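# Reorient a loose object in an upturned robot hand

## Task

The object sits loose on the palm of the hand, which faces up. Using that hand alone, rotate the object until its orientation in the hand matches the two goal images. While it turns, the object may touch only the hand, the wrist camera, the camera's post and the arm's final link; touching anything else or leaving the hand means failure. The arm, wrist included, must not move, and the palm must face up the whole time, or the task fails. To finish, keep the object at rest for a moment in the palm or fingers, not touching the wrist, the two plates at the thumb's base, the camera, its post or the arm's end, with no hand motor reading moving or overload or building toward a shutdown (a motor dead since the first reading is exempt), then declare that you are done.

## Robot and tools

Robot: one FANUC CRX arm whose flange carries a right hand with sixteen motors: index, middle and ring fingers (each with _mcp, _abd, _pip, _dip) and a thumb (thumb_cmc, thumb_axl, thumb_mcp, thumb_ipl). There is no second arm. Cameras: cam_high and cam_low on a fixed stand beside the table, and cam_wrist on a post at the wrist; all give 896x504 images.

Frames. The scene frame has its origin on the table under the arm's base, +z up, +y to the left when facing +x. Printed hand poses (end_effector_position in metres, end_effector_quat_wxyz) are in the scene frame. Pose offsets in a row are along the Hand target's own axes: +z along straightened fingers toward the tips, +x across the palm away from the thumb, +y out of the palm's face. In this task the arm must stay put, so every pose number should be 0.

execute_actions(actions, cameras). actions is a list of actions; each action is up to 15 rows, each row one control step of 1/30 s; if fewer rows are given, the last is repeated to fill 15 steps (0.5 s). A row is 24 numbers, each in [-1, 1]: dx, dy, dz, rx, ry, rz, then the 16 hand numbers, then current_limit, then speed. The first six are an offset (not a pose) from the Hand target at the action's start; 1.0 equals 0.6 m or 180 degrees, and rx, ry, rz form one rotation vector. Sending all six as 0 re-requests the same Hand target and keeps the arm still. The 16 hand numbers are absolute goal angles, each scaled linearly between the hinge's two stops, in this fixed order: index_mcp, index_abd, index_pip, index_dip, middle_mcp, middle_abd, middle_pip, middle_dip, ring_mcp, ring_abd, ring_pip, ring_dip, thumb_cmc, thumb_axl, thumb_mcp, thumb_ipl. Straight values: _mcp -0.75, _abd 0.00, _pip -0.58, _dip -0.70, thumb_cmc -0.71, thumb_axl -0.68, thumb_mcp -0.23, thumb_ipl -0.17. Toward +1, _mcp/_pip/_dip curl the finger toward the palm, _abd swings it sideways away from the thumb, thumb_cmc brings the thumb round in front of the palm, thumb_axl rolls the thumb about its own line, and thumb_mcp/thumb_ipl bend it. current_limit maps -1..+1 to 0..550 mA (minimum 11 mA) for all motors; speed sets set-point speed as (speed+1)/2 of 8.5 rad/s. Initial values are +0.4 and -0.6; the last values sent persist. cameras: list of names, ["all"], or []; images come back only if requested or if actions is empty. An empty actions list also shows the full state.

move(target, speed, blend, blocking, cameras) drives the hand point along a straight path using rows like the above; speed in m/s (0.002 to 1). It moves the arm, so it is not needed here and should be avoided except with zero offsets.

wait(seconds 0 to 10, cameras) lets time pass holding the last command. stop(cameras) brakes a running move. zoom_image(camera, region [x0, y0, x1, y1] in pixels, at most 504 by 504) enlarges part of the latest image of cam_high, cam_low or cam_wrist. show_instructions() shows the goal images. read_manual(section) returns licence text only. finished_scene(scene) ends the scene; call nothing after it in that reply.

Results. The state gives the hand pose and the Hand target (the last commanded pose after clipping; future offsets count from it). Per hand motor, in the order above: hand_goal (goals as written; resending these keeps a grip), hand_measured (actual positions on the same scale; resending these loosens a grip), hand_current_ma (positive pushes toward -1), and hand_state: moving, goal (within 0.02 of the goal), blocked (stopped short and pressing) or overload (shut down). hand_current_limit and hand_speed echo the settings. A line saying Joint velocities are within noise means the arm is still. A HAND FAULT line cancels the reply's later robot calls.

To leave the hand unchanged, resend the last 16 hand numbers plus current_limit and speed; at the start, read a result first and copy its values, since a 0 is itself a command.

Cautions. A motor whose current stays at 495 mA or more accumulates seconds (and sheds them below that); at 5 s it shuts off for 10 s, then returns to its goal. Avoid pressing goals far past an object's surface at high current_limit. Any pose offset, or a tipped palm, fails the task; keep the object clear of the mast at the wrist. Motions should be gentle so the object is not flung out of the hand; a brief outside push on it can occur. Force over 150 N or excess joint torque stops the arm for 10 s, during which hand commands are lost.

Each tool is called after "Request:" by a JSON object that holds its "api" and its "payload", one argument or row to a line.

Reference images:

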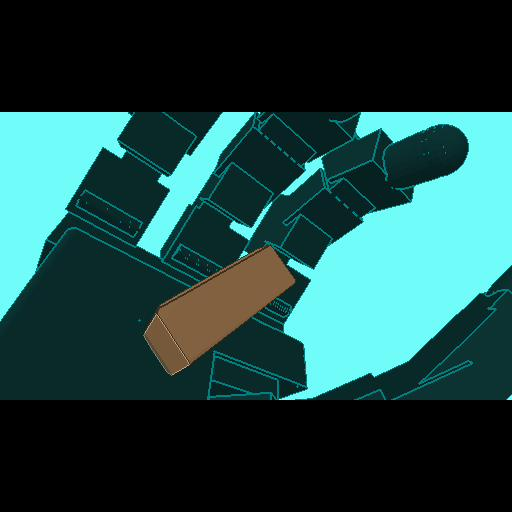

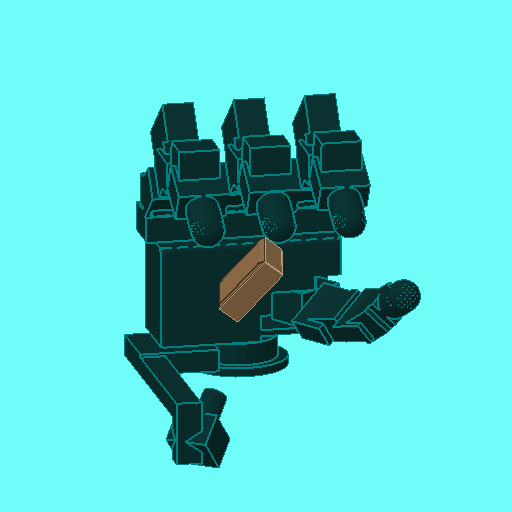

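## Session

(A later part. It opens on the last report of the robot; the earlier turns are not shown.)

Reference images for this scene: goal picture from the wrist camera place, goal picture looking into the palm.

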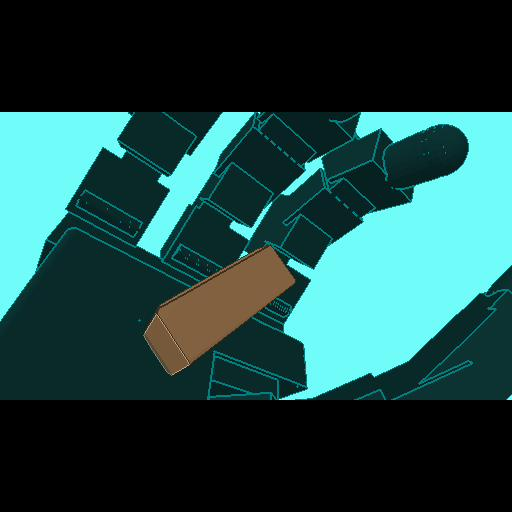

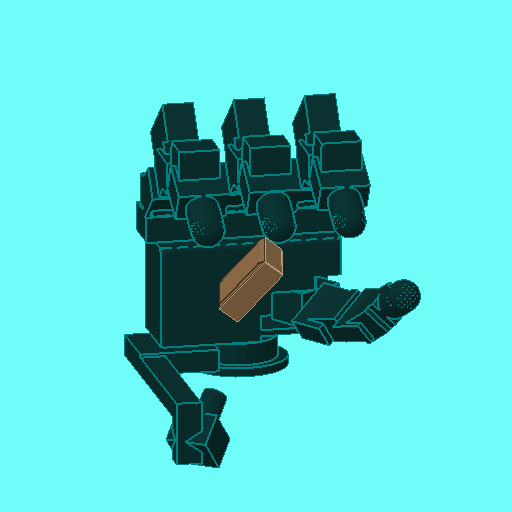

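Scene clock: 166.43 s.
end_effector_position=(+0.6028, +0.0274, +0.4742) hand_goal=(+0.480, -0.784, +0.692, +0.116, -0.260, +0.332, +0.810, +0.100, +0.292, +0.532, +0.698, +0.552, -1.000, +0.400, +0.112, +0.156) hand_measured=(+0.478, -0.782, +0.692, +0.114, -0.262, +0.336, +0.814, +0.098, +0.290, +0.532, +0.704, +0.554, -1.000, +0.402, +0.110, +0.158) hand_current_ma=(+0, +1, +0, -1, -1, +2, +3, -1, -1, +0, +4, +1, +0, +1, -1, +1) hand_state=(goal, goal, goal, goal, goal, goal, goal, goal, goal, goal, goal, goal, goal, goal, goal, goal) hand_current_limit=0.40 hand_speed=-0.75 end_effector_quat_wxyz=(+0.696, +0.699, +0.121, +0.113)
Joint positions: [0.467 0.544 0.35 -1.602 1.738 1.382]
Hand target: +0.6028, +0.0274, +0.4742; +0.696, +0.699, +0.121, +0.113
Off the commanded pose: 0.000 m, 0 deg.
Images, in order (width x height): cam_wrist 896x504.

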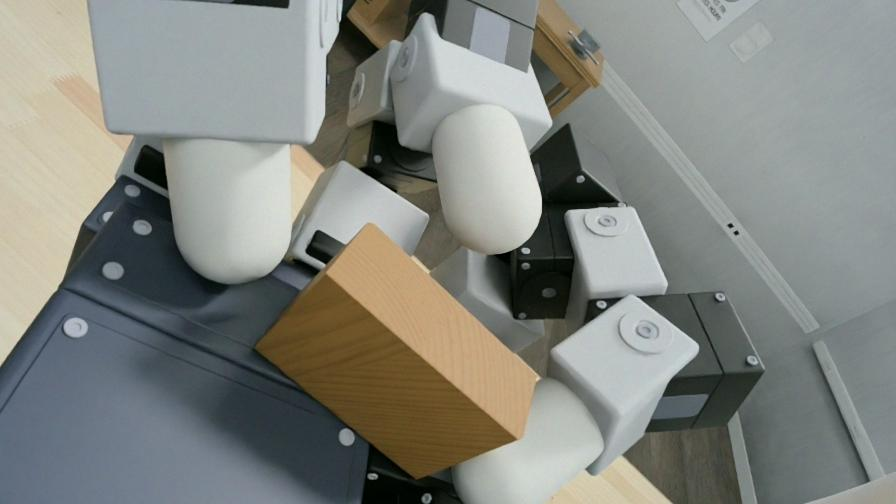

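Request:
{"api": "execute_actions", "payload": {
  "actions": [
    [[0,0,0,0,0,0,0.42,-0.1,0.66,0.03,0.0,0.0,0.858,0.445,0.293,0.533,0.699,0.552,-1,0.401,0.112,0.157,0.4,-0.7]],
    [[0,0,0,0,0,0,-0.046,0,0.008,-0.28,0.0712,-0.333,0.858,0.445,0.293,0.533,0.699,0.552,-1,0.46,0.899,0.978,0.4,-0.65]],
    [[0,0,0,0,0,0,-0.046,0,0.008,-0.28,0.0712,-0.333,0.858,0.445,0.293,0.533,0.699,0.552,-1,0.46,0.899,0.978,0.4,-0.65]]
  ],
  "cameras": ["cam_wrist"]
}}

Scene clock: 170.47 s.
end_effector_position=(+0.6028, +0.0274, +0.4742) hand_goal=(-0.046, +0.000, +0.008, -0.280, +0.072, -0.334, +0.858, +0.444, +0.292, +0.532, +0.698, +0.552, -1.000, +0.460, +0.898, +0.978) hand_measured=(-0.050, -0.004, +0.010, -0.278, +0.064, -0.332, +0.858, +0.442, +0.290, +0.532, +0.704, +0.554, -1.000, +0.458, +0.896, +0.978) hand_current_ma=(-2, -1, +1, +1, -6, +1, +0, -1, -1, +0, +4, +1, +0, -1, -1, +0) hand_state=(goal, goal, goal, goal, goal, goal, goal, goal, goal, goal, goal, goal, goal, goal, goal, goal) hand_current_limit=0.40 hand_speed=-0.65 end_effector_quat_wxyz=(+0.696, +0.699, +0.121, +0.113)
Joint positions: [0.467 0.544 0.35 -1.602 1.738 1.382]
Hand target: +0.6028, +0.0274, +0.4742; +0.696, +0.699, +0.121, +0.113
Off the commanded pose: 0.000 m, 0 deg.
Images, in order (width x height): cam_wrist 896x504.

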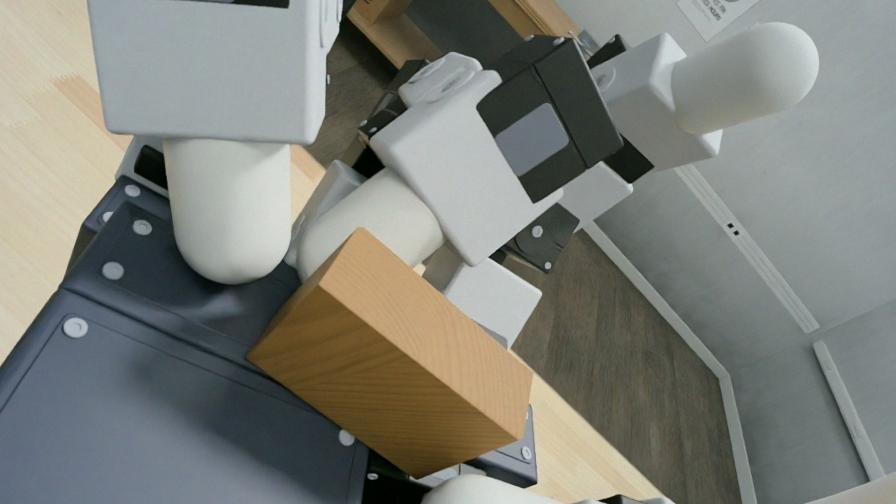

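Request:
{"api": "execute_actions", "payload": {
  "actions": [
    [[0,0,0,0,0,0,-0.046,0,0.008,-0.28,0.0712,-0.333,0.858,0.445,0.293,0.533,0.699,0.552,-0.714,0.46,0.884,0.946,0.4,-0.8]],
    [[0,0,0,0,0,0,-0.046,0,0.008,-0.28,0.0712,-0.333,0.858,0.445,0.293,0.533,0.699,0.552,-0.714,0.22,0.88,0.94,0.4,-0.8]],
    [[0,0,0,0,0,0,-0.046,0,0.008,-0.28,0.0712,-0.333,0.858,0.445,0.293,0.533,0.699,0.552,-0.714,0.042,0.875,0.933,0.4,-0.8]]
  ],
  "cameras": ["cam_wrist"]
}}

Scene clock: 172.43 s.
end_effector_position=(+0.6028, +0.0274, +0.4742) hand_goal=(-0.046, +0.000, +0.008, -0.280, +0.072, -0.334, +0.858, +0.444, +0.292, +0.532, +0.698, +0.552, -0.714, +0.042, +0.874, +0.932) hand_measured=(-0.050, -0.004, +0.010, -0.278, +0.064, -0.332, +0.858, +0.442, +0.290, +0.532, +0.704, +0.554, -0.712, +0.058, +0.876, +0.936) hand_current_ma=(-2, -1, +1, +1, -6, +1, +0, -1, -1, +0, +4, +1, +1, +23, +1, +3) hand_state=(goal, goal, goal, goal, goal, goal, goal, goal, goal, goal, goal, goal, goal, goal, goal, goal) hand_current_limit=0.40 hand_speed=-0.80 end_effector_quat_wxyz=(+0.696, +0.699, +0.121, +0.113)
Joint positions: [0.467 0.544 0.35 -1.602 1.738 1.382]
Hand target: +0.6028, +0.0274, +0.4742; +0.696, +0.699, +0.121, +0.113
Off the commanded pose: 0.000 m, 0 deg.
Images, in order (width x height): cam_wrist 896x504.

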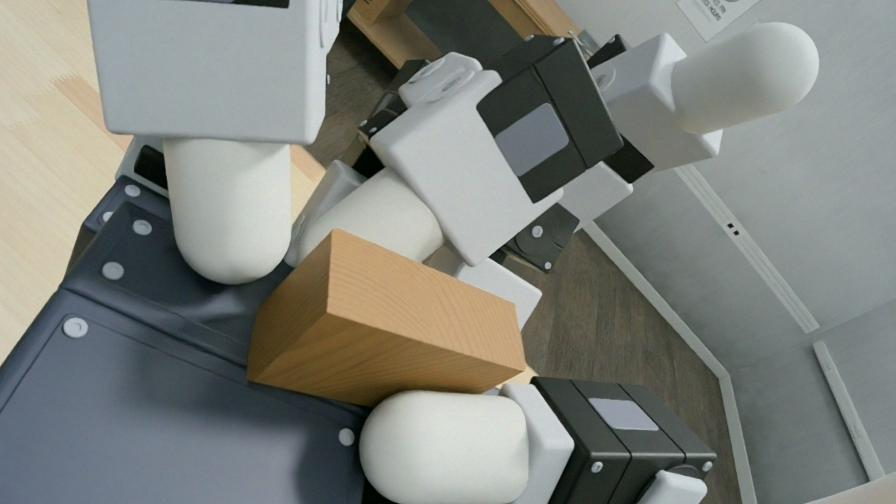

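Request:
{"api": "execute_actions", "payload": {
  "actions": [
    [[0,0,0,0,0,0,-0.046,0,0.008,-0.28,0.0712,-0.333,0.858,0.445,0.293,0.533,0.699,0.552,-0.714,-0.138,0.8506,0.88,0.4,-0.8]],
    [[0,0,0,0,0,0,-0.046,0,0.008,-0.28,0.0712,-0.333,0.858,0.445,0.293,0.533,0.699,0.552,-0.714,-0.2335,0.837,0.817,0.4,-0.8]]
  ],
  "cameras": ["cam_wrist"]
}}

Scene clock: 174.50 s.
end_effector_position=(+0.6028, +0.0274, +0.4742) hand_goal=(-0.046, +0.000, +0.008, -0.280, +0.072, -0.334, +0.858, +0.444, +0.292, +0.532, +0.698, +0.552, -0.714, -0.234, +0.836, +0.816) hand_measured=(-0.050, -0.004, +0.010, -0.278, +0.042, -0.342, +0.860, +0.456, +0.290, +0.532, +0.704, +0.554, -0.686, +0.014, +0.850, +0.876) hand_current_ma=(-2, -1, +1, +1, -50, -5, +1, +12, -1, +0, +4, +1, +42, +385, +21, +203) hand_state=(goal, goal, goal, goal, blocked, goal, goal, goal, goal, goal, goal, goal, blocked, blocked, goal, blocked) hand_current_limit=0.40 hand_speed=-0.80 end_effector_quat_wxyz=(+0.696, +0.699, +0.121, +0.113)
Joint positions: [0.467 0.544 0.35 -1.602 1.738 1.382]
Hand target: +0.6028, +0.0274, +0.4742; +0.696, +0.699, +0.121, +0.113
Off the commanded pose: 0.000 m, 0 deg.
Images, in order (width x height): cam_wrist 896x504.

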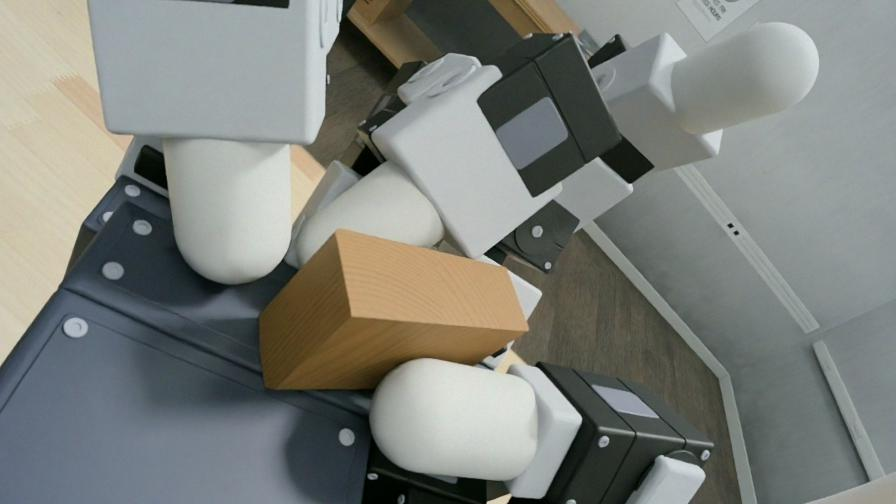

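Request:
{"api": "execute_actions", "payload": {
  "actions": [
    [[0,0,0,0,0,0,-0.046,0,0.008,-0.28,0.0712,-0.333,0.858,0.445,0.263,0.833,0.877,0.439,-0.69,0.0,0.85,0.88,0.4,-0.75]],
    [[0,0,0,0,0,0,-0.046,0,0.008,-0.28,-0.3,-0.2,0.6,0.2,0.263,0.833,0.877,0.439,-0.69,0.0,0.85,0.88,0.4,-0.75]],
    [[0,0,0,0,0,0,-0.046,0,0.008,-0.28,-0.046,0,0.008,-0.28,0.263,0.833,0.877,0.439,-0.714,-0.138,0.8506,0.88,0.4,-0.75]],
    [[0,0,0,0,0,0,-0.046,0,0.008,-0.28,-0.046,0,0.008,-0.28,0.263,0.833,0.877,0.439,-0.714,-0.2335,0.837,0.817,0.4,-0.8]]
  ],
  "cameras": ["cam_wrist"]
}}

Scene clock: 177.83 s.
end_effector_position=(+0.6028, +0.0274, +0.4742) hand_goal=(-0.046, +0.000, +0.008, -0.280, -0.046, +0.000, +0.008, -0.280, +0.262, +0.832, +0.876, +0.438, -0.714, -0.234, +0.836, +0.816) hand_measured=(-0.050, -0.004, +0.010, -0.278, -0.056, -0.004, +0.010, -0.276, +0.264, +0.830, +0.874, +0.436, -0.676, -0.004, +0.832, +0.820) hand_current_ma=(-2, -1, +1, +1, -11, -1, +1, +2, +0, -1, +0, -1, +69, +385, -4, +3) hand_state=(goal, goal, goal, goal, goal, goal, goal, goal, goal, goal, goal, goal, blocked, blocked, goal, goal) hand_current_limit=0.40 hand_speed=-0.80 end_effector_quat_wxyz=(+0.696, +0.699, +0.121, +0.113)
Joint positions: [0.467 0.544 0.35 -1.602 1.738 1.382]
Hand target: +0.6028, +0.0274, +0.4742; +0.696, +0.699, +0.121, +0.113
Off the commanded pose: 0.000 m, 0 deg.
Images, in order (width x height): cam_wrist 896x504.

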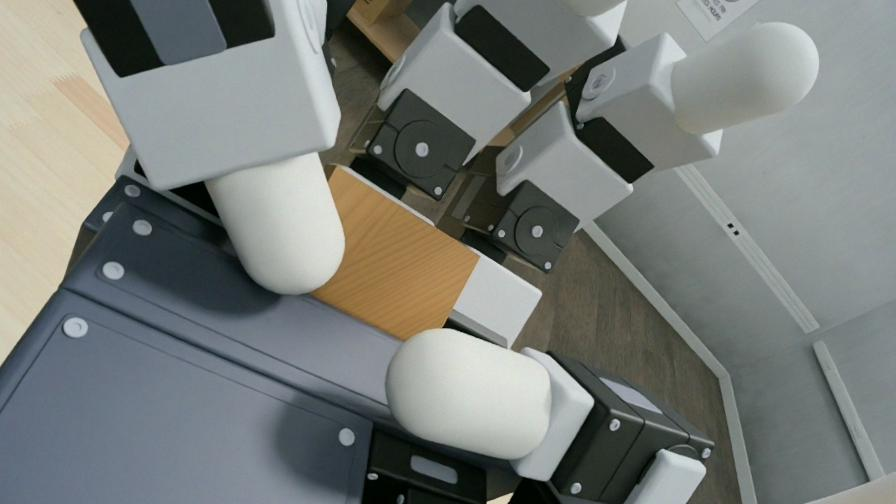

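Request:
{"api": "zoom_image", "payload": {
  "camera": "cam_wrist",
  "region": [220, 130, 620, 400]
}}

Scaled by 1.260 from the camera's 896x504 image, which has a finer 1280x720 frame.

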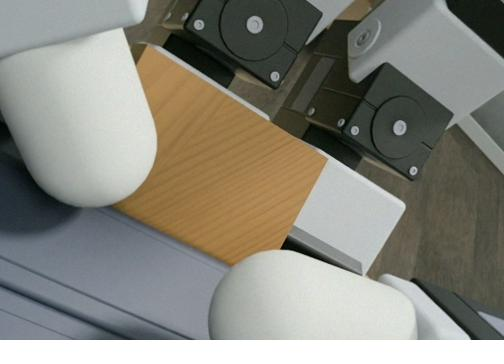

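Request:
{"api": "execute_actions", "payload": {
  "actions": [
    [[0,0,0,0,0,0,-0.046,0,0.008,-0.28,-0.046,0,0.008,-0.28,0.263,0.833,0.877,0.439,-0.714,0.05,0.85,0.9,0.4,-0.75]],
    [[0,0,0,0,0,0,-0.046,0,0.008,-0.28,-0.046,0,0.008,-0.28,0.1,0.5,0.6,0.2,-1,0.401,0.6,0.6,0.4,-0.65]],
    [[0,0,0,0,0,0,-0.046,0,0.008,-0.28,-0.046,0,0.008,-0.28,-0.046,0,0.008,-0.28,-1,0.401,0.112,0.157,0.4,-0.65]]
  ],
  "cameras": ["cam_wrist"]
}}

Scene clock: 184.77 s.
end_effector_position=(+0.6028, +0.0274, +0.4742) hand_goal=(-0.046, +0.000, +0.008, -0.280, -0.046, +0.000, +0.008, -0.280, -0.046, +0.000, +0.008, -0.280, -1.000, +0.400, +0.112, +0.156) hand_measured=(-0.050, -0.004, +0.010, -0.278, -0.056, -0.004, +0.010, -0.276, -0.050, +0.004, +0.010, -0.278, -1.000, +0.398, +0.110, +0.158) hand_current_ma=(-2, -1, +1, +1, -11, -1, +1, +2, -2, +1, +1, +1, +0, -1, -1, +1) hand_state=(goal, goal, goal, goal, goal, goal, goal, goal, goal, goal, goal, goal, goal, goal, goal, goal) hand_current_limit=0.40 hand_speed=-0.65 end_effector_quat_wxyz=(+0.696, +0.699, +0.121, +0.113)
Joint positions: [0.467 0.544 0.35 -1.602 1.738 1.382]
Hand target: +0.6028, +0.0274, +0.4742; +0.696, +0.699, +0.121, +0.113
Off the commanded pose: 0.000 m, 0 deg.
Images, in order (width x height): cam_wrist 896x504.

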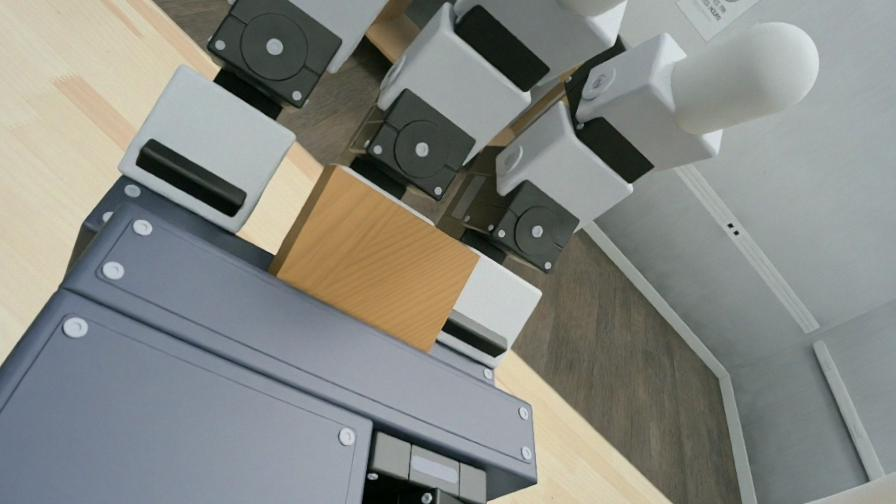

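Request:
{"api": "execute_actions", "payload": {
  "actions": []
}}

Scene clock: 186.87 s.
end_effector_position=(+0.6028, +0.0274, +0.4742) hand_goal=(-0.046, +0.000, +0.008, -0.280, -0.046, +0.000, +0.008, -0.280, -0.046, +0.000, +0.008, -0.280, -1.000, +0.400, +0.112, +0.156) hand_measured=(-0.050, -0.004, +0.010, -0.278, -0.056, -0.004, +0.010, -0.276, -0.050, +0.004, +0.010, -0.278, -1.000, +0.398, +0.110, +0.158) hand_current_ma=(-2, -1, +1, +1, -11, -1, +1, +2, -2, +1, +1, +1, +0, -1, -1, +1) hand_state=(goal, goal, goal, goal, goal, goal, goal, goal, goal, goal, goal, goal, goal, goal, goal, goal) hand_current_limit=0.40 hand_speed=-0.65 end_effector_quat_wxyz=(+0.696, +0.699, +0.121, +0.113)
Joint positions: [0.467 0.544 0.35 -1.602 1.738 1.382]
Joint velocities: within noise
Hand target: +0.6028, +0.0274, +0.4742; +0.696, +0.699, +0.121, +0.113
Off the commanded pose: 0.000 m, 0 deg.

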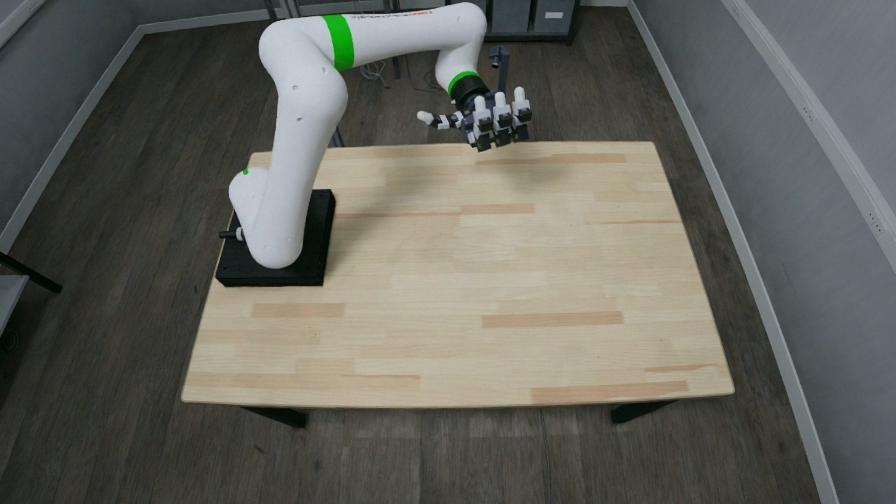

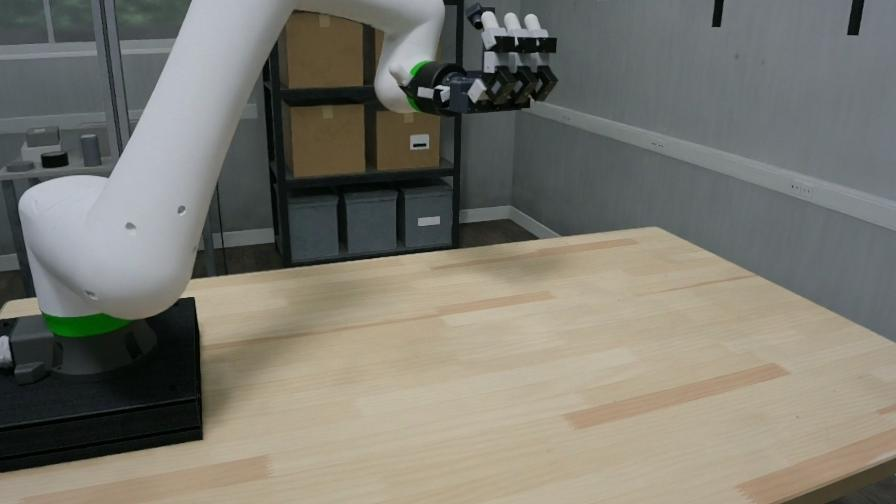

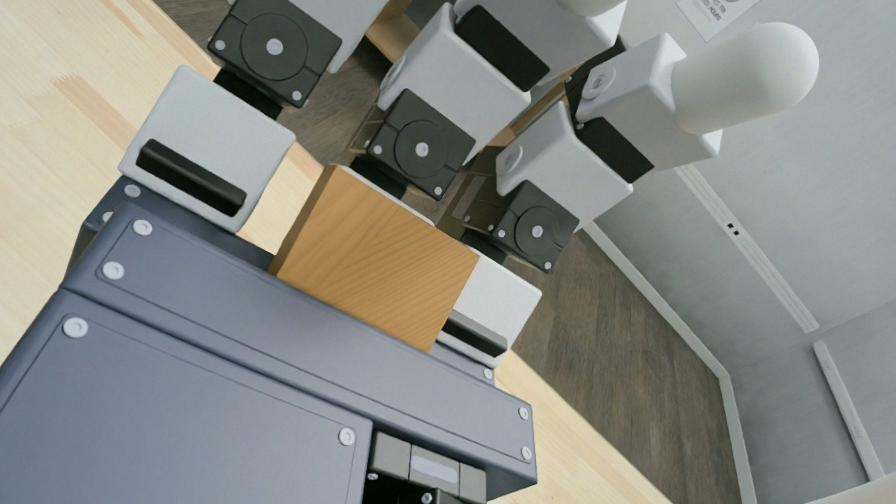

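Request:
{"api": "zoom_image", "payload": {
  "camera": "cam_wrist",
  "region": [100, 0, 600, 504]
}}

Request:
{"api": "show_instructions", "payload": {

}}

Scaled by 1.000.

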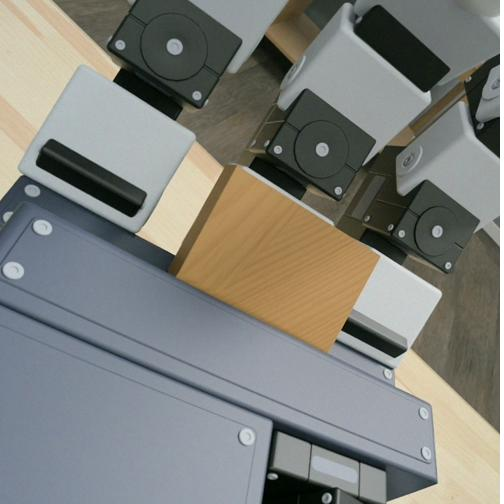

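Reference images for this scene: goal picture from the wrist camera place, goal picture looking into the palm.

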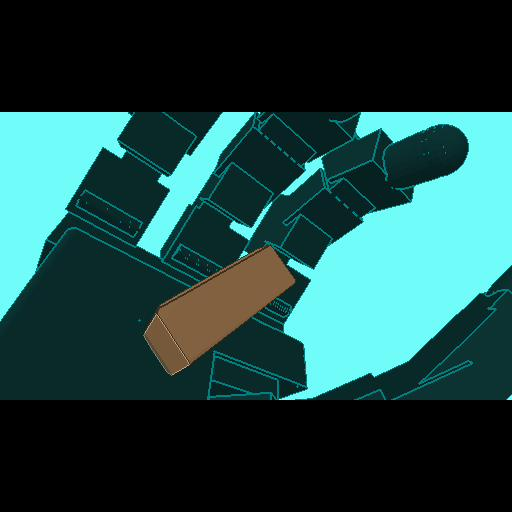

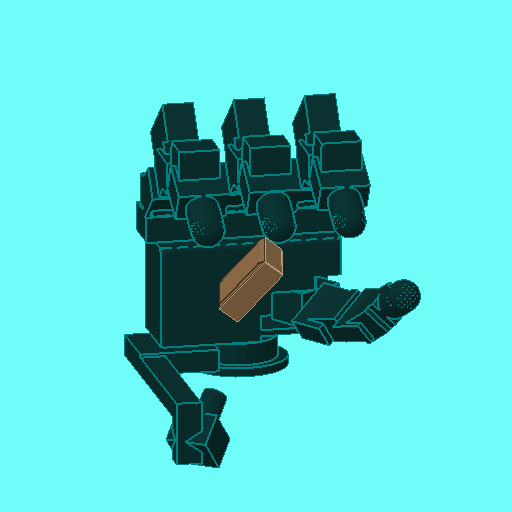

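Request:
{"api": "execute_actions", "payload": {
  "actions": [
    [[0,0,0,0,0,0,-0.046,0,-0.577,-0.696,-0.046,0,-0.577,-0.696,-0.046,0,-0.577,-0.696,-1,0.4,0.112,0.156,0.4,-0.75]],
    [[0,0,0,0,0,0,0.274,0,-0.577,-0.696,0.274,0,-0.577,-0.696,0.274,0,-0.577,-0.696,-1,0.4,0.112,0.156,0.4,-0.88]]
  ],
  "cameras": ["cam_wrist"]
}}

Scene clock: 193.33 s.
end_effector_position=(+0.6028, +0.0274, +0.4742) hand_goal=(+0.274, +0.000, -0.578, -0.696, +0.274, +0.000, -0.578, -0.696, +0.274, +0.000, -0.578, -0.696, -1.000, +0.400, +0.112, +0.156) hand_measured=(+0.264, -0.004, -0.576, -0.694, +0.264, -0.004, -0.576, -0.694, +0.262, +0.002, -0.576, -0.694, -1.000, +0.398, +0.110, +0.158) hand_current_ma=(-11, -1, +0, +1, -9, -1, +0, +1, -12, +1, +0, +1, +0, -1, -1, +1) hand_state=(goal, goal, goal, goal, goal, goal, goal, goal, goal, goal, goal, goal, goal, goal, goal, goal) hand_current_limit=0.40 hand_speed=-0.88 end_effector_quat_wxyz=(+0.696, +0.699, +0.121, +0.113)
Joint positions: [0.467 0.544 0.35 -1.602 1.738 1.382]
Hand target: +0.6028, +0.0274, +0.4742; +0.696, +0.699, +0.121, +0.113
Off the commanded pose: 0.000 m, 0 deg.
Images, in order (width x height): cam_wrist 896x504.

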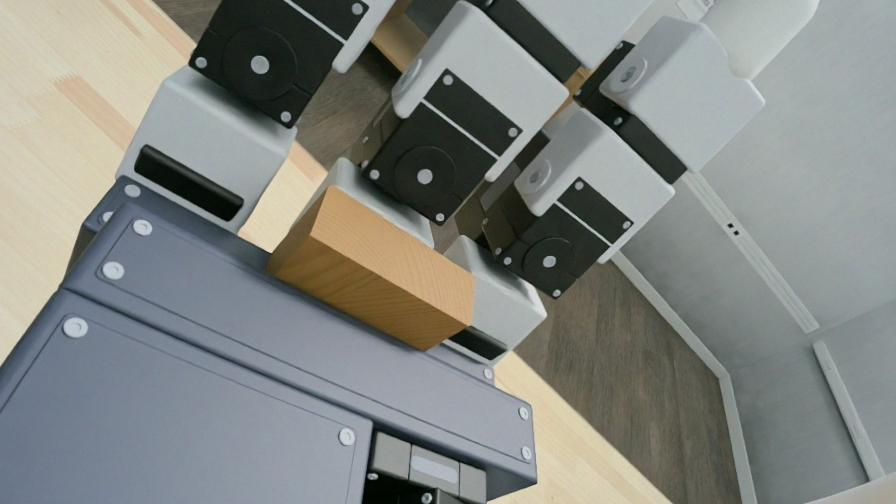

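Request:
{"api": "execute_actions", "payload": {
  "actions": [
    [[0,0,0,0,0,0,0.411,0,-0.577,-0.696,0.411,0,-0.577,-0.696,0.411,0,-0.577,-0.696,-1,0.4,0.112,0.156,0.4,-0.88]]
  ],
  "cameras": ["cam_wrist"]
}}

Request:
{"api": "execute_actions", "payload": {
  "actions": [
    [[0,0,0,0,0,0,0.53,0,-0.577,-0.696,0.53,0,-0.577,-0.696,0.53,0,-0.577,-0.696,-1,0.4,0.112,0.156,0.4,-0.88]]
  ],
  "cameras": ["cam_wrist"]
}}

Scene clock: 194.33 s.
end_effector_position=(+0.6028, +0.0274, +0.4742) hand_goal=(+0.410, +0.000, -0.578, -0.696, +0.410, +0.000, -0.578, -0.696, +0.410, +0.000, -0.578, -0.696, -1.000, +0.400, +0.112, +0.156) hand_measured=(+0.402, -0.004, -0.576, -0.694, +0.404, -0.004, -0.576, -0.694, +0.402, +0.002, -0.576, -0.694, -1.000, +0.398, +0.110, +0.158) hand_current_ma=(-6, -1, +0, +1, -5, -1, +0, +1, -7, +1, +0, +1, +0, -1, -1, +1) hand_state=(goal, goal, goal, goal, goal, goal, goal, goal, goal, goal, goal, goal, goal, goal, goal, goal) hand_current_limit=0.40 hand_speed=-0.88 end_effector_quat_wxyz=(+0.696, +0.699, +0.121, +0.113)
Joint positions: [0.467 0.544 0.35 -1.602 1.738 1.382]
Hand target: +0.6028, +0.0274, +0.4742; +0.696, +0.699, +0.121, +0.113
Off the commanded pose: 0.000 m, 0 deg.
Images, in order (width x height): cam_wrist 896x504.

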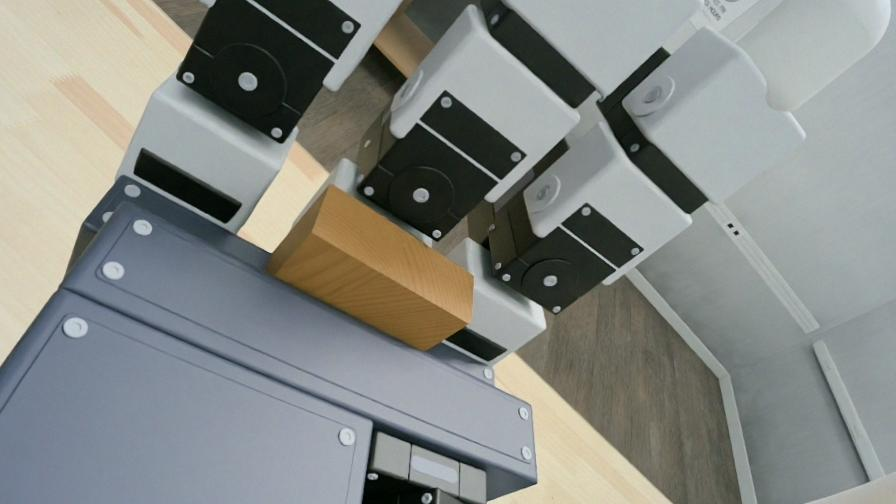

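Scene clock: 195.03 s.
end_effector_position=(+0.6028, +0.0274, +0.4742) hand_goal=(+0.530, +0.000, -0.578, -0.696, +0.530, +0.000, -0.578, -0.696, +0.530, +0.000, -0.578, -0.696, -1.000, +0.400, +0.112, +0.156) hand_measured=(+0.526, -0.004, -0.576, -0.694, +0.526, -0.004, -0.576, -0.694, +0.526, +0.002, -0.576, -0.694, -1.000, +0.398, +0.110, +0.158) hand_current_ma=(-2, -1, +0, +1, -3, -1, +0, +1, -3, +1, +0, +1, +0, -1, -1, +1) hand_state=(goal, goal, goal, goal, goal, goal, goal, goal, goal, goal, goal, goal, goal, goal, goal, goal) hand_current_limit=0.40 hand_speed=-0.88 end_effector_quat_wxyz=(+0.696, +0.699, +0.121, +0.113)
Joint positions: [0.467 0.544 0.35 -1.602 1.738 1.382]
Hand target: +0.6028, +0.0274, +0.4742; +0.696, +0.699, +0.121, +0.113
Off the commanded pose: 0.000 m, 0 deg.
Images, in order (width x height): cam_wrist 896x504.

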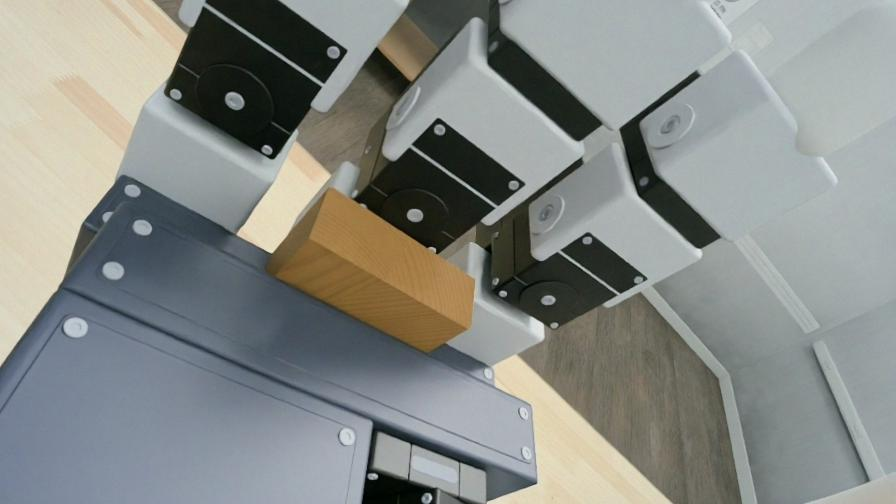

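Request:
{"api": "zoom_image", "payload": {
  "camera": "cam_wrist",
  "region": [240, 150, 520, 390]
}}

Scaled by 1.800 from the camera's 896x504 image, which has a finer 1280x720 frame.

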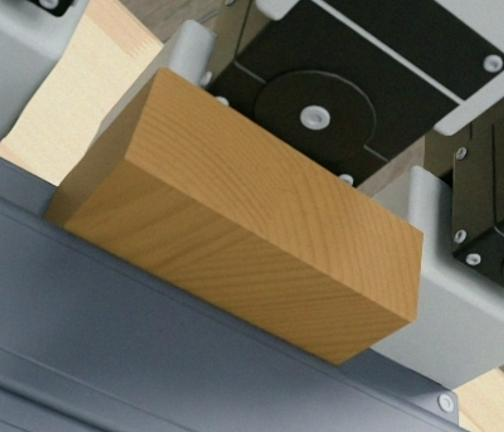

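Request:
{"api": "execute_actions", "payload": {
  "actions": [
    [[0,0,0,0,0,0,0.0685,-0.417,-0.577,-0.696,0.53,0,-0.577,-0.696,0.0685,0.583,-0.577,-0.696,-1,0.4,0.112,0.156,0.4,-0.7]],
    [[0,0,0,0,0,0,0.0685,-0.417,0.6905,0.923,0.53,0,-0.577,-0.696,0.0685,0.583,0.7241,0.903,-1,0.4,0.112,0.156,0.4,-0.7]],
    [[0,0,0,0,0,0,0.0685,-0.417,0.6905,0.923,0.53,0,-0.577,-0.696,0.0685,0.583,0.7241,0.903,-1,0.4,0.112,0.156,0.4,-0.7]],
    [[0,0,0,0,0,0,0.0685,-0.417,0.6905,0.923,0.53,0,-0.577,-0.696,0.0685,0.583,0.7241,0.903,-1,0.4,0.112,0.156,0.4,-0.7]]
  ],
  "cameras": ["cam_wrist"]
}}

Scene clock: 203.27 s.
end_effector_position=(+0.6028, +0.0274, +0.4742) hand_goal=(+0.068, -0.418, +0.690, +0.922, +0.530, +0.000, -0.578, -0.696, +0.068, +0.582, +0.724, +0.902, -1.000, +0.400, +0.112, +0.156) hand_measured=(+0.064, -0.416, +0.688, +0.920, +0.526, -0.004, -0.576, -0.694, +0.064, +0.582, +0.722, +0.900, -1.000, +0.398, +0.110, +0.158) hand_current_ma=(-3, +0, +0, -1, -3, -1, +0, +1, -3, +0, +0, -1, +0, -1, -1, +1) hand_state=(goal, goal, goal, goal, goal, goal, goal, goal, goal, goal, goal, goal, goal, goal, goal, goal) hand_current_limit=0.40 hand_speed=-0.70 end_effector_quat_wxyz=(+0.696, +0.699, +0.121, +0.113)
Joint positions: [0.467 0.544 0.35 -1.602 1.738 1.382]
Hand target: +0.6028, +0.0274, +0.4742; +0.696, +0.699, +0.121, +0.113
Off the commanded pose: 0.000 m, 0 deg.
Images, in order (width x height): cam_wrist 896x504.

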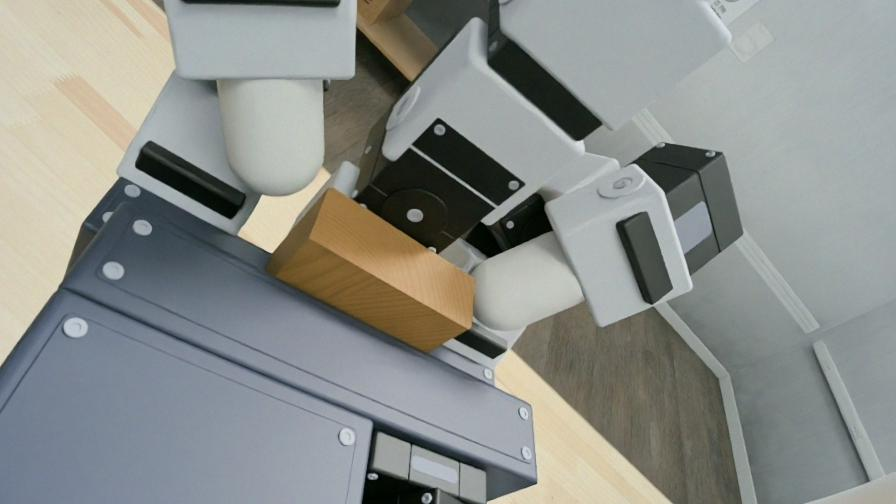

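Request:
{"api": "execute_actions", "payload": {
  "actions": [
    [[0,0,0,0,0,0,0.3548,-0.417,0.6905,0.923,0.53,0,-0.577,-0.696,0.3808,0.583,0.7241,0.903,-1,0.4,0.112,0.156,0.4,-0.85]],
    [[0,0,0,0,0,0,0.3548,-0.417,0.6905,0.923,0.53,0,-0.577,-0.696,0.3808,0.583,0.7241,0.903,-1,0.4,0.112,0.156,0.4,-0.85]]
  ],
  "cameras": ["cam_wrist"]
}}

Scene clock: 204.77 s.
end_effector_position=(+0.6028, +0.0274, +0.4742) hand_goal=(+0.354, -0.418, +0.690, +0.922, +0.530, +0.000, -0.578, -0.696, +0.380, +0.582, +0.724, +0.902, -1.000, +0.400, +0.112, +0.156) hand_measured=(+0.350, -0.416, +0.688, +0.920, +0.526, -0.004, -0.576, -0.694, +0.378, +0.582, +0.722, +0.900, -1.000, +0.398, +0.110, +0.158) hand_current_ma=(-2, +0, +0, -1, -3, -1, +0, +1, -2, +0, +0, -1, +0, -1, -1, +1) hand_state=(goal, goal, goal, goal, goal, goal, goal, goal, goal, goal, goal, goal, goal, goal, goal, goal) hand_current_limit=0.40 hand_speed=-0.85 end_effector_quat_wxyz=(+0.696, +0.699, +0.121, +0.113)
Joint positions: [0.467 0.544 0.35 -1.602 1.738 1.382]
Hand target: +0.6028, +0.0274, +0.4742; +0.696, +0.699, +0.121, +0.113
Off the commanded pose: 0.000 m, 0 deg.
Images, in order (width x height): cam_wrist 896x504.

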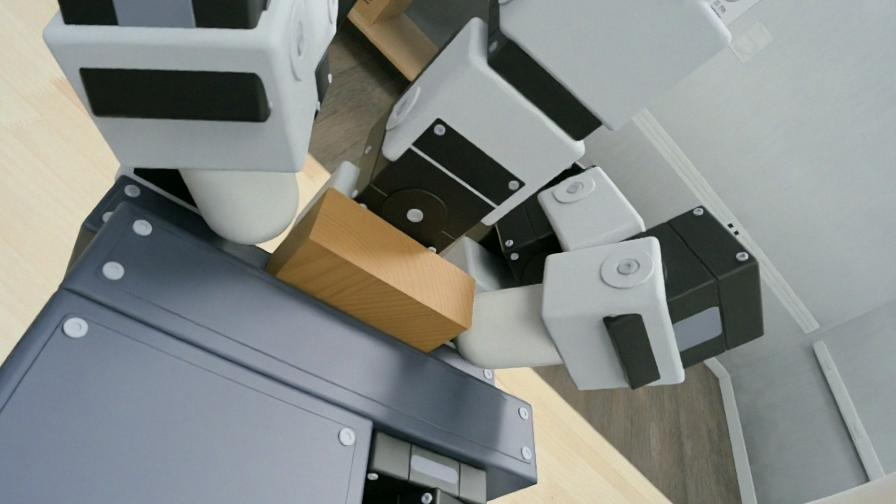

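Request:
{"api": "execute_actions", "payload": {
  "actions": [
    [[0,0,0,0,0,0,0.3548,-0.63,0.6905,0.923,0.53,0,-0.577,-0.696,0.3808,0.7,0.7241,0.903,-1,0.4,0.112,0.156,0.2,-0.88]]
  ],
  "cameras": ["cam_wrist"]
}}

Scene clock: 205.77 s.
end_effector_position=(+0.6028, +0.0274, +0.4742) hand_goal=(+0.354, -0.630, +0.690, +0.922, +0.530, +0.000, -0.578, -0.696, +0.380, +0.700, +0.724, +0.902, -1.000, +0.400, +0.112, +0.156) hand_measured=(+0.352, -0.608, +0.686, +0.922, +0.526, -0.004, -0.576, -0.694, +0.378, +0.696, +0.720, +0.902, -1.000, +0.398, +0.110, +0.158) hand_current_ma=(-1, +25, -2, +0, -3, -1, +0, +1, -1, -2, -2, +0, +0, -1, -1, +1) hand_state=(goal, blocked, goal, goal, goal, goal, goal, goal, goal, goal, goal, goal, goal, goal, goal, goal) hand_current_limit=0.20 hand_speed=-0.88 end_effector_quat_wxyz=(+0.696, +0.699, +0.121, +0.113)
Joint positions: [0.467 0.544 0.35 -1.602 1.738 1.382]
Hand target: +0.6028, +0.0274, +0.4742; +0.696, +0.699, +0.121, +0.113
Off the commanded pose: 0.000 m, 0 deg.
Images, in order (width x height): cam_wrist 896x504.

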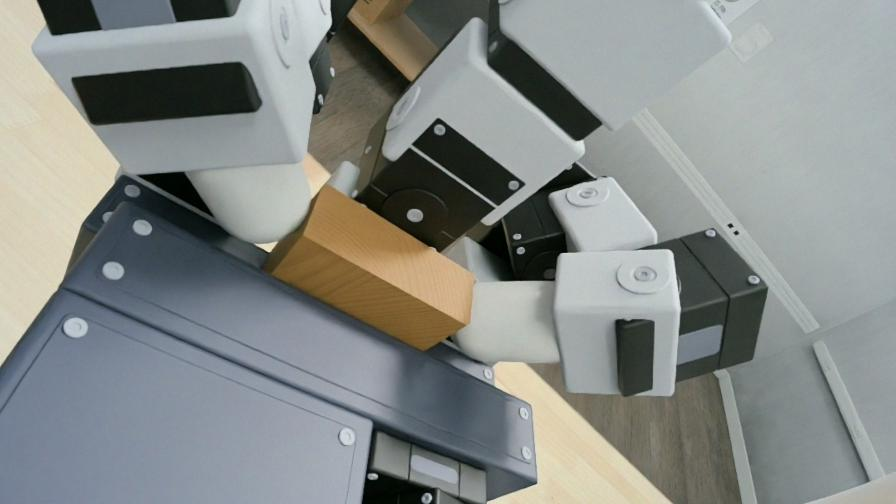

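Request:
{"api": "execute_actions", "payload": {
  "actions": [
    [[0,0,0,0,0,0,0.3548,-0.833,0.6905,0.923,0.53,0,-0.577,-0.696,0.3808,0.917,0.7241,0.903,-1,0.4,0.112,0.156,0.2,-0.88]]
  ],
  "cameras": ["cam_wrist"]
}}

Scene clock: 206.70 s.
end_effector_position=(+0.6028, +0.0274, +0.4742) hand_goal=(+0.354, -0.834, +0.690, +0.922, +0.530, +0.000, -0.578, -0.696, +0.380, +0.916, +0.724, +0.902, -1.000, +0.400, +0.112, +0.156) hand_measured=(+0.352, -0.730, +0.642, +0.944, +0.526, -0.004, -0.576, -0.694, +0.378, +0.832, +0.676, +0.930, -1.000, +0.398, +0.110, +0.158) hand_current_ma=(+0, +237, -93, +30, -3, -1, +0, +1, -1, -172, -94, +44, +0, -1, -1, +1) hand_state=(goal, blocked, blocked, blocked, goal, goal, goal, goal, goal, blocked, blocked, blocked, goal, goal, goal, goal) hand_current_limit=0.20 hand_speed=-0.88 end_effector_quat_wxyz=(+0.696, +0.699, +0.121, +0.113)
Joint positions: [0.467 0.544 0.35 -1.602 1.738 1.382]
Hand target: +0.6028, +0.0274, +0.4742; +0.696, +0.699, +0.121, +0.113
Off the commanded pose: 0.000 m, 0 deg.
Images, in order (width x height): cam_wrist 896x504.

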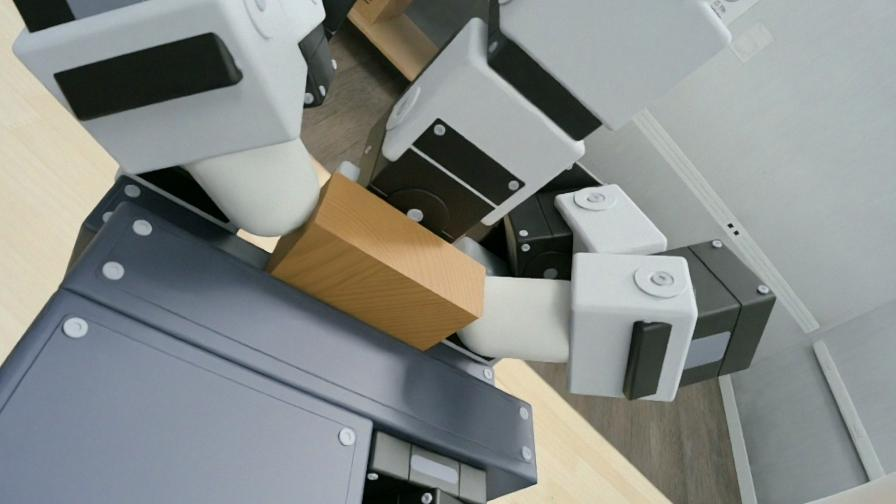

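Request:
{"api": "execute_actions", "payload": {
  "actions": [
    [[0,0,0,0,0,0,0.2589,-0.833,0.6788,0.8449,0.53,0,-0.577,-0.696,0.2822,0.917,0.7109,0.8261,-1,0.4,0.112,0.156,0.2,-0.85]]
  ],
  "cameras": ["cam_wrist"]
}}

Scene clock: 208.50 s.
end_effector_position=(+0.6028, +0.0274, +0.4742) hand_goal=(+0.258, -0.834, +0.678, +0.844, +0.530, +0.000, -0.578, -0.696, +0.282, +0.916, +0.710, +0.826, -1.000, +0.400, +0.112, +0.156) hand_measured=(+0.262, -0.736, +0.624, +0.896, +0.524, -0.004, -0.576, -0.694, +0.288, +0.838, +0.654, +0.888, -1.000, +0.398, +0.110, +0.158) hand_current_ma=(+3, +219, -112, +103, -5, -1, +0, +1, +6, -156, -118, +133, +0, -1, -1, +1) hand_state=(goal, blocked, blocked, blocked, goal, goal, goal, goal, goal, blocked, blocked, blocked, goal, goal, goal, goal) hand_current_limit=0.20 hand_speed=-0.85 end_effector_quat_wxyz=(+0.696, +0.699, +0.121, +0.113)
Joint positions: [0.467 0.544 0.35 -1.602 1.738 1.382]
Hand target: +0.6028, +0.0274, +0.4742; +0.696, +0.699, +0.121, +0.113
Off the commanded pose: 0.000 m, 0 deg.
Images, in order (width x height): cam_wrist 896x504.

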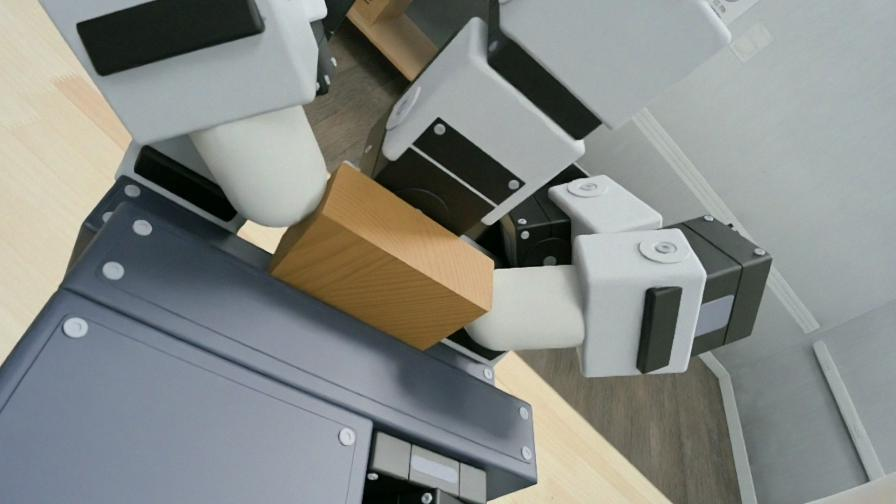

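Request:
{"api": "execute_actions", "payload": {
  "actions": [
    [[0,0,0,0,0,0,0.1644,-0.833,0.6672,0.7667,0.53,0,-0.577,-0.696,0.1849,0.917,0.6964,0.7507,-1,0.4,0.112,0.156,0.2,-0.85]]
  ],
  "cameras": ["cam_wrist"]
}}

Request:
{"api": "execute_actions", "payload": {
  "actions": [
    [[0,0,0,0,0,0,0.0699,-0.833,0.6569,0.6884,0.53,0,-0.577,-0.696,0.0863,0.917,0.6832,0.6739,-1,0.4,0.112,0.156,0.2,-0.85]]
  ],
  "cameras": ["cam_wrist"]
}}

Scene clock: 209.57 s.
end_effector_position=(+0.6028, +0.0274, +0.4742) hand_goal=(+0.164, -0.834, +0.668, +0.766, +0.530, +0.000, -0.578, -0.696, +0.184, +0.916, +0.696, +0.750, -1.000, +0.400, +0.112, +0.156) hand_measured=(+0.156, -0.740, +0.602, +0.806, +0.526, -0.004, -0.576, -0.694, +0.182, +0.840, +0.628, +0.788, -1.000, +0.398, +0.110, +0.158) hand_current_ma=(-6, +203, -146, +72, -2, -1, +0, +1, -1, -151, -156, +68, +0, -1, -1, +1) hand_state=(goal, blocked, blocked, blocked, goal, goal, goal, goal, goal, blocked, blocked, blocked, goal, goal, goal, goal) hand_current_limit=0.20 hand_speed=-0.85 end_effector_quat_wxyz=(+0.696, +0.699, +0.121, +0.113)
Joint positions: [0.467 0.544 0.35 -1.602 1.738 1.382]
Hand target: +0.6028, +0.0274, +0.4742; +0.696, +0.699, +0.121, +0.113
Off the commanded pose: 0.000 m, 0 deg.
Images, in order (width x height): cam_wrist 896x504.

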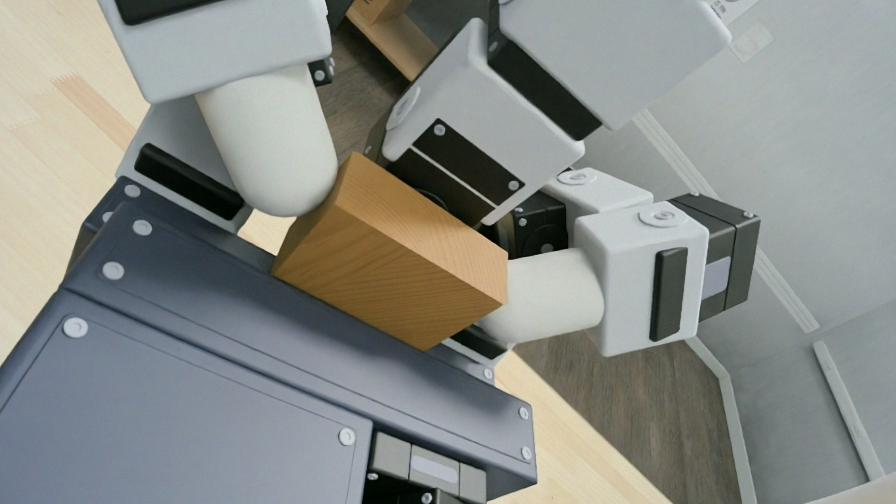

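Scene clock: 210.27 s.
end_effector_position=(+0.6028, +0.0274, +0.4742) hand_goal=(+0.070, -0.834, +0.656, +0.688, +0.530, +0.000, -0.578, -0.696, +0.086, +0.916, +0.684, +0.674, -1.000, +0.400, +0.112, +0.156) hand_measured=(+0.070, -0.756, +0.588, +0.686, +0.526, -0.004, -0.576, -0.694, +0.086, +0.854, +0.616, +0.674, -1.000, +0.398, +0.110, +0.158) hand_current_ma=(+0, +155, -155, +0, -2, -1, +0, +1, +0, -112, -157, +0, +0, -1, -1, +1) hand_state=(goal, blocked, blocked, goal, goal, goal, goal, goal, goal, blocked, blocked, goal, goal, goal, goal, goal) hand_current_limit=0.20 hand_speed=-0.85 end_effector_quat_wxyz=(+0.696, +0.699, +0.121, +0.113)
Joint positions: [0.467 0.544 0.35 -1.602 1.738 1.382]
Hand target: +0.6028, +0.0274, +0.4742; +0.696, +0.699, +0.121, +0.113
Off the commanded pose: 0.000 m, 0 deg.
Images, in order (width x height): cam_wrist 896x504.

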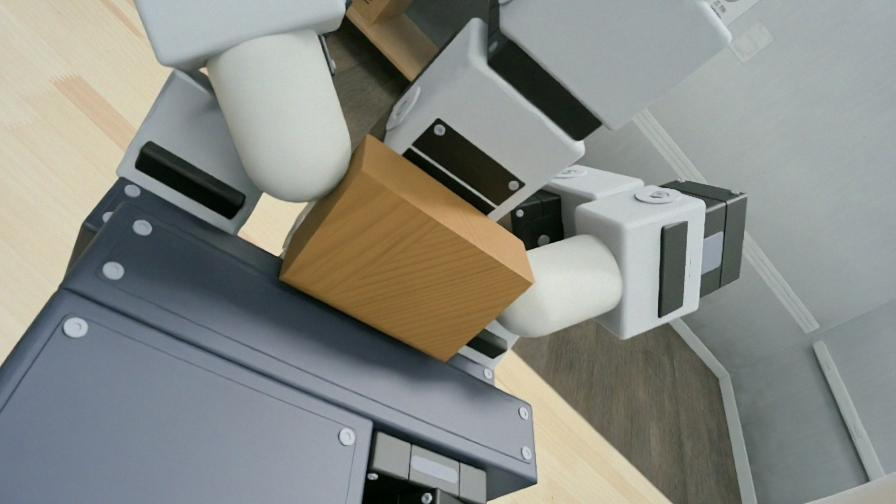

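Request:
{"api": "zoom_image", "payload": {
  "camera": "cam_wrist",
  "region": [240, 110, 560, 390]
}}

Scaled by 1.575 from the camera's 896x504 image, which has a finer 1280x720 frame.

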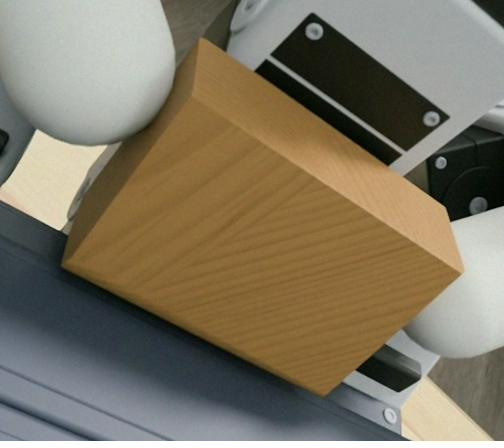

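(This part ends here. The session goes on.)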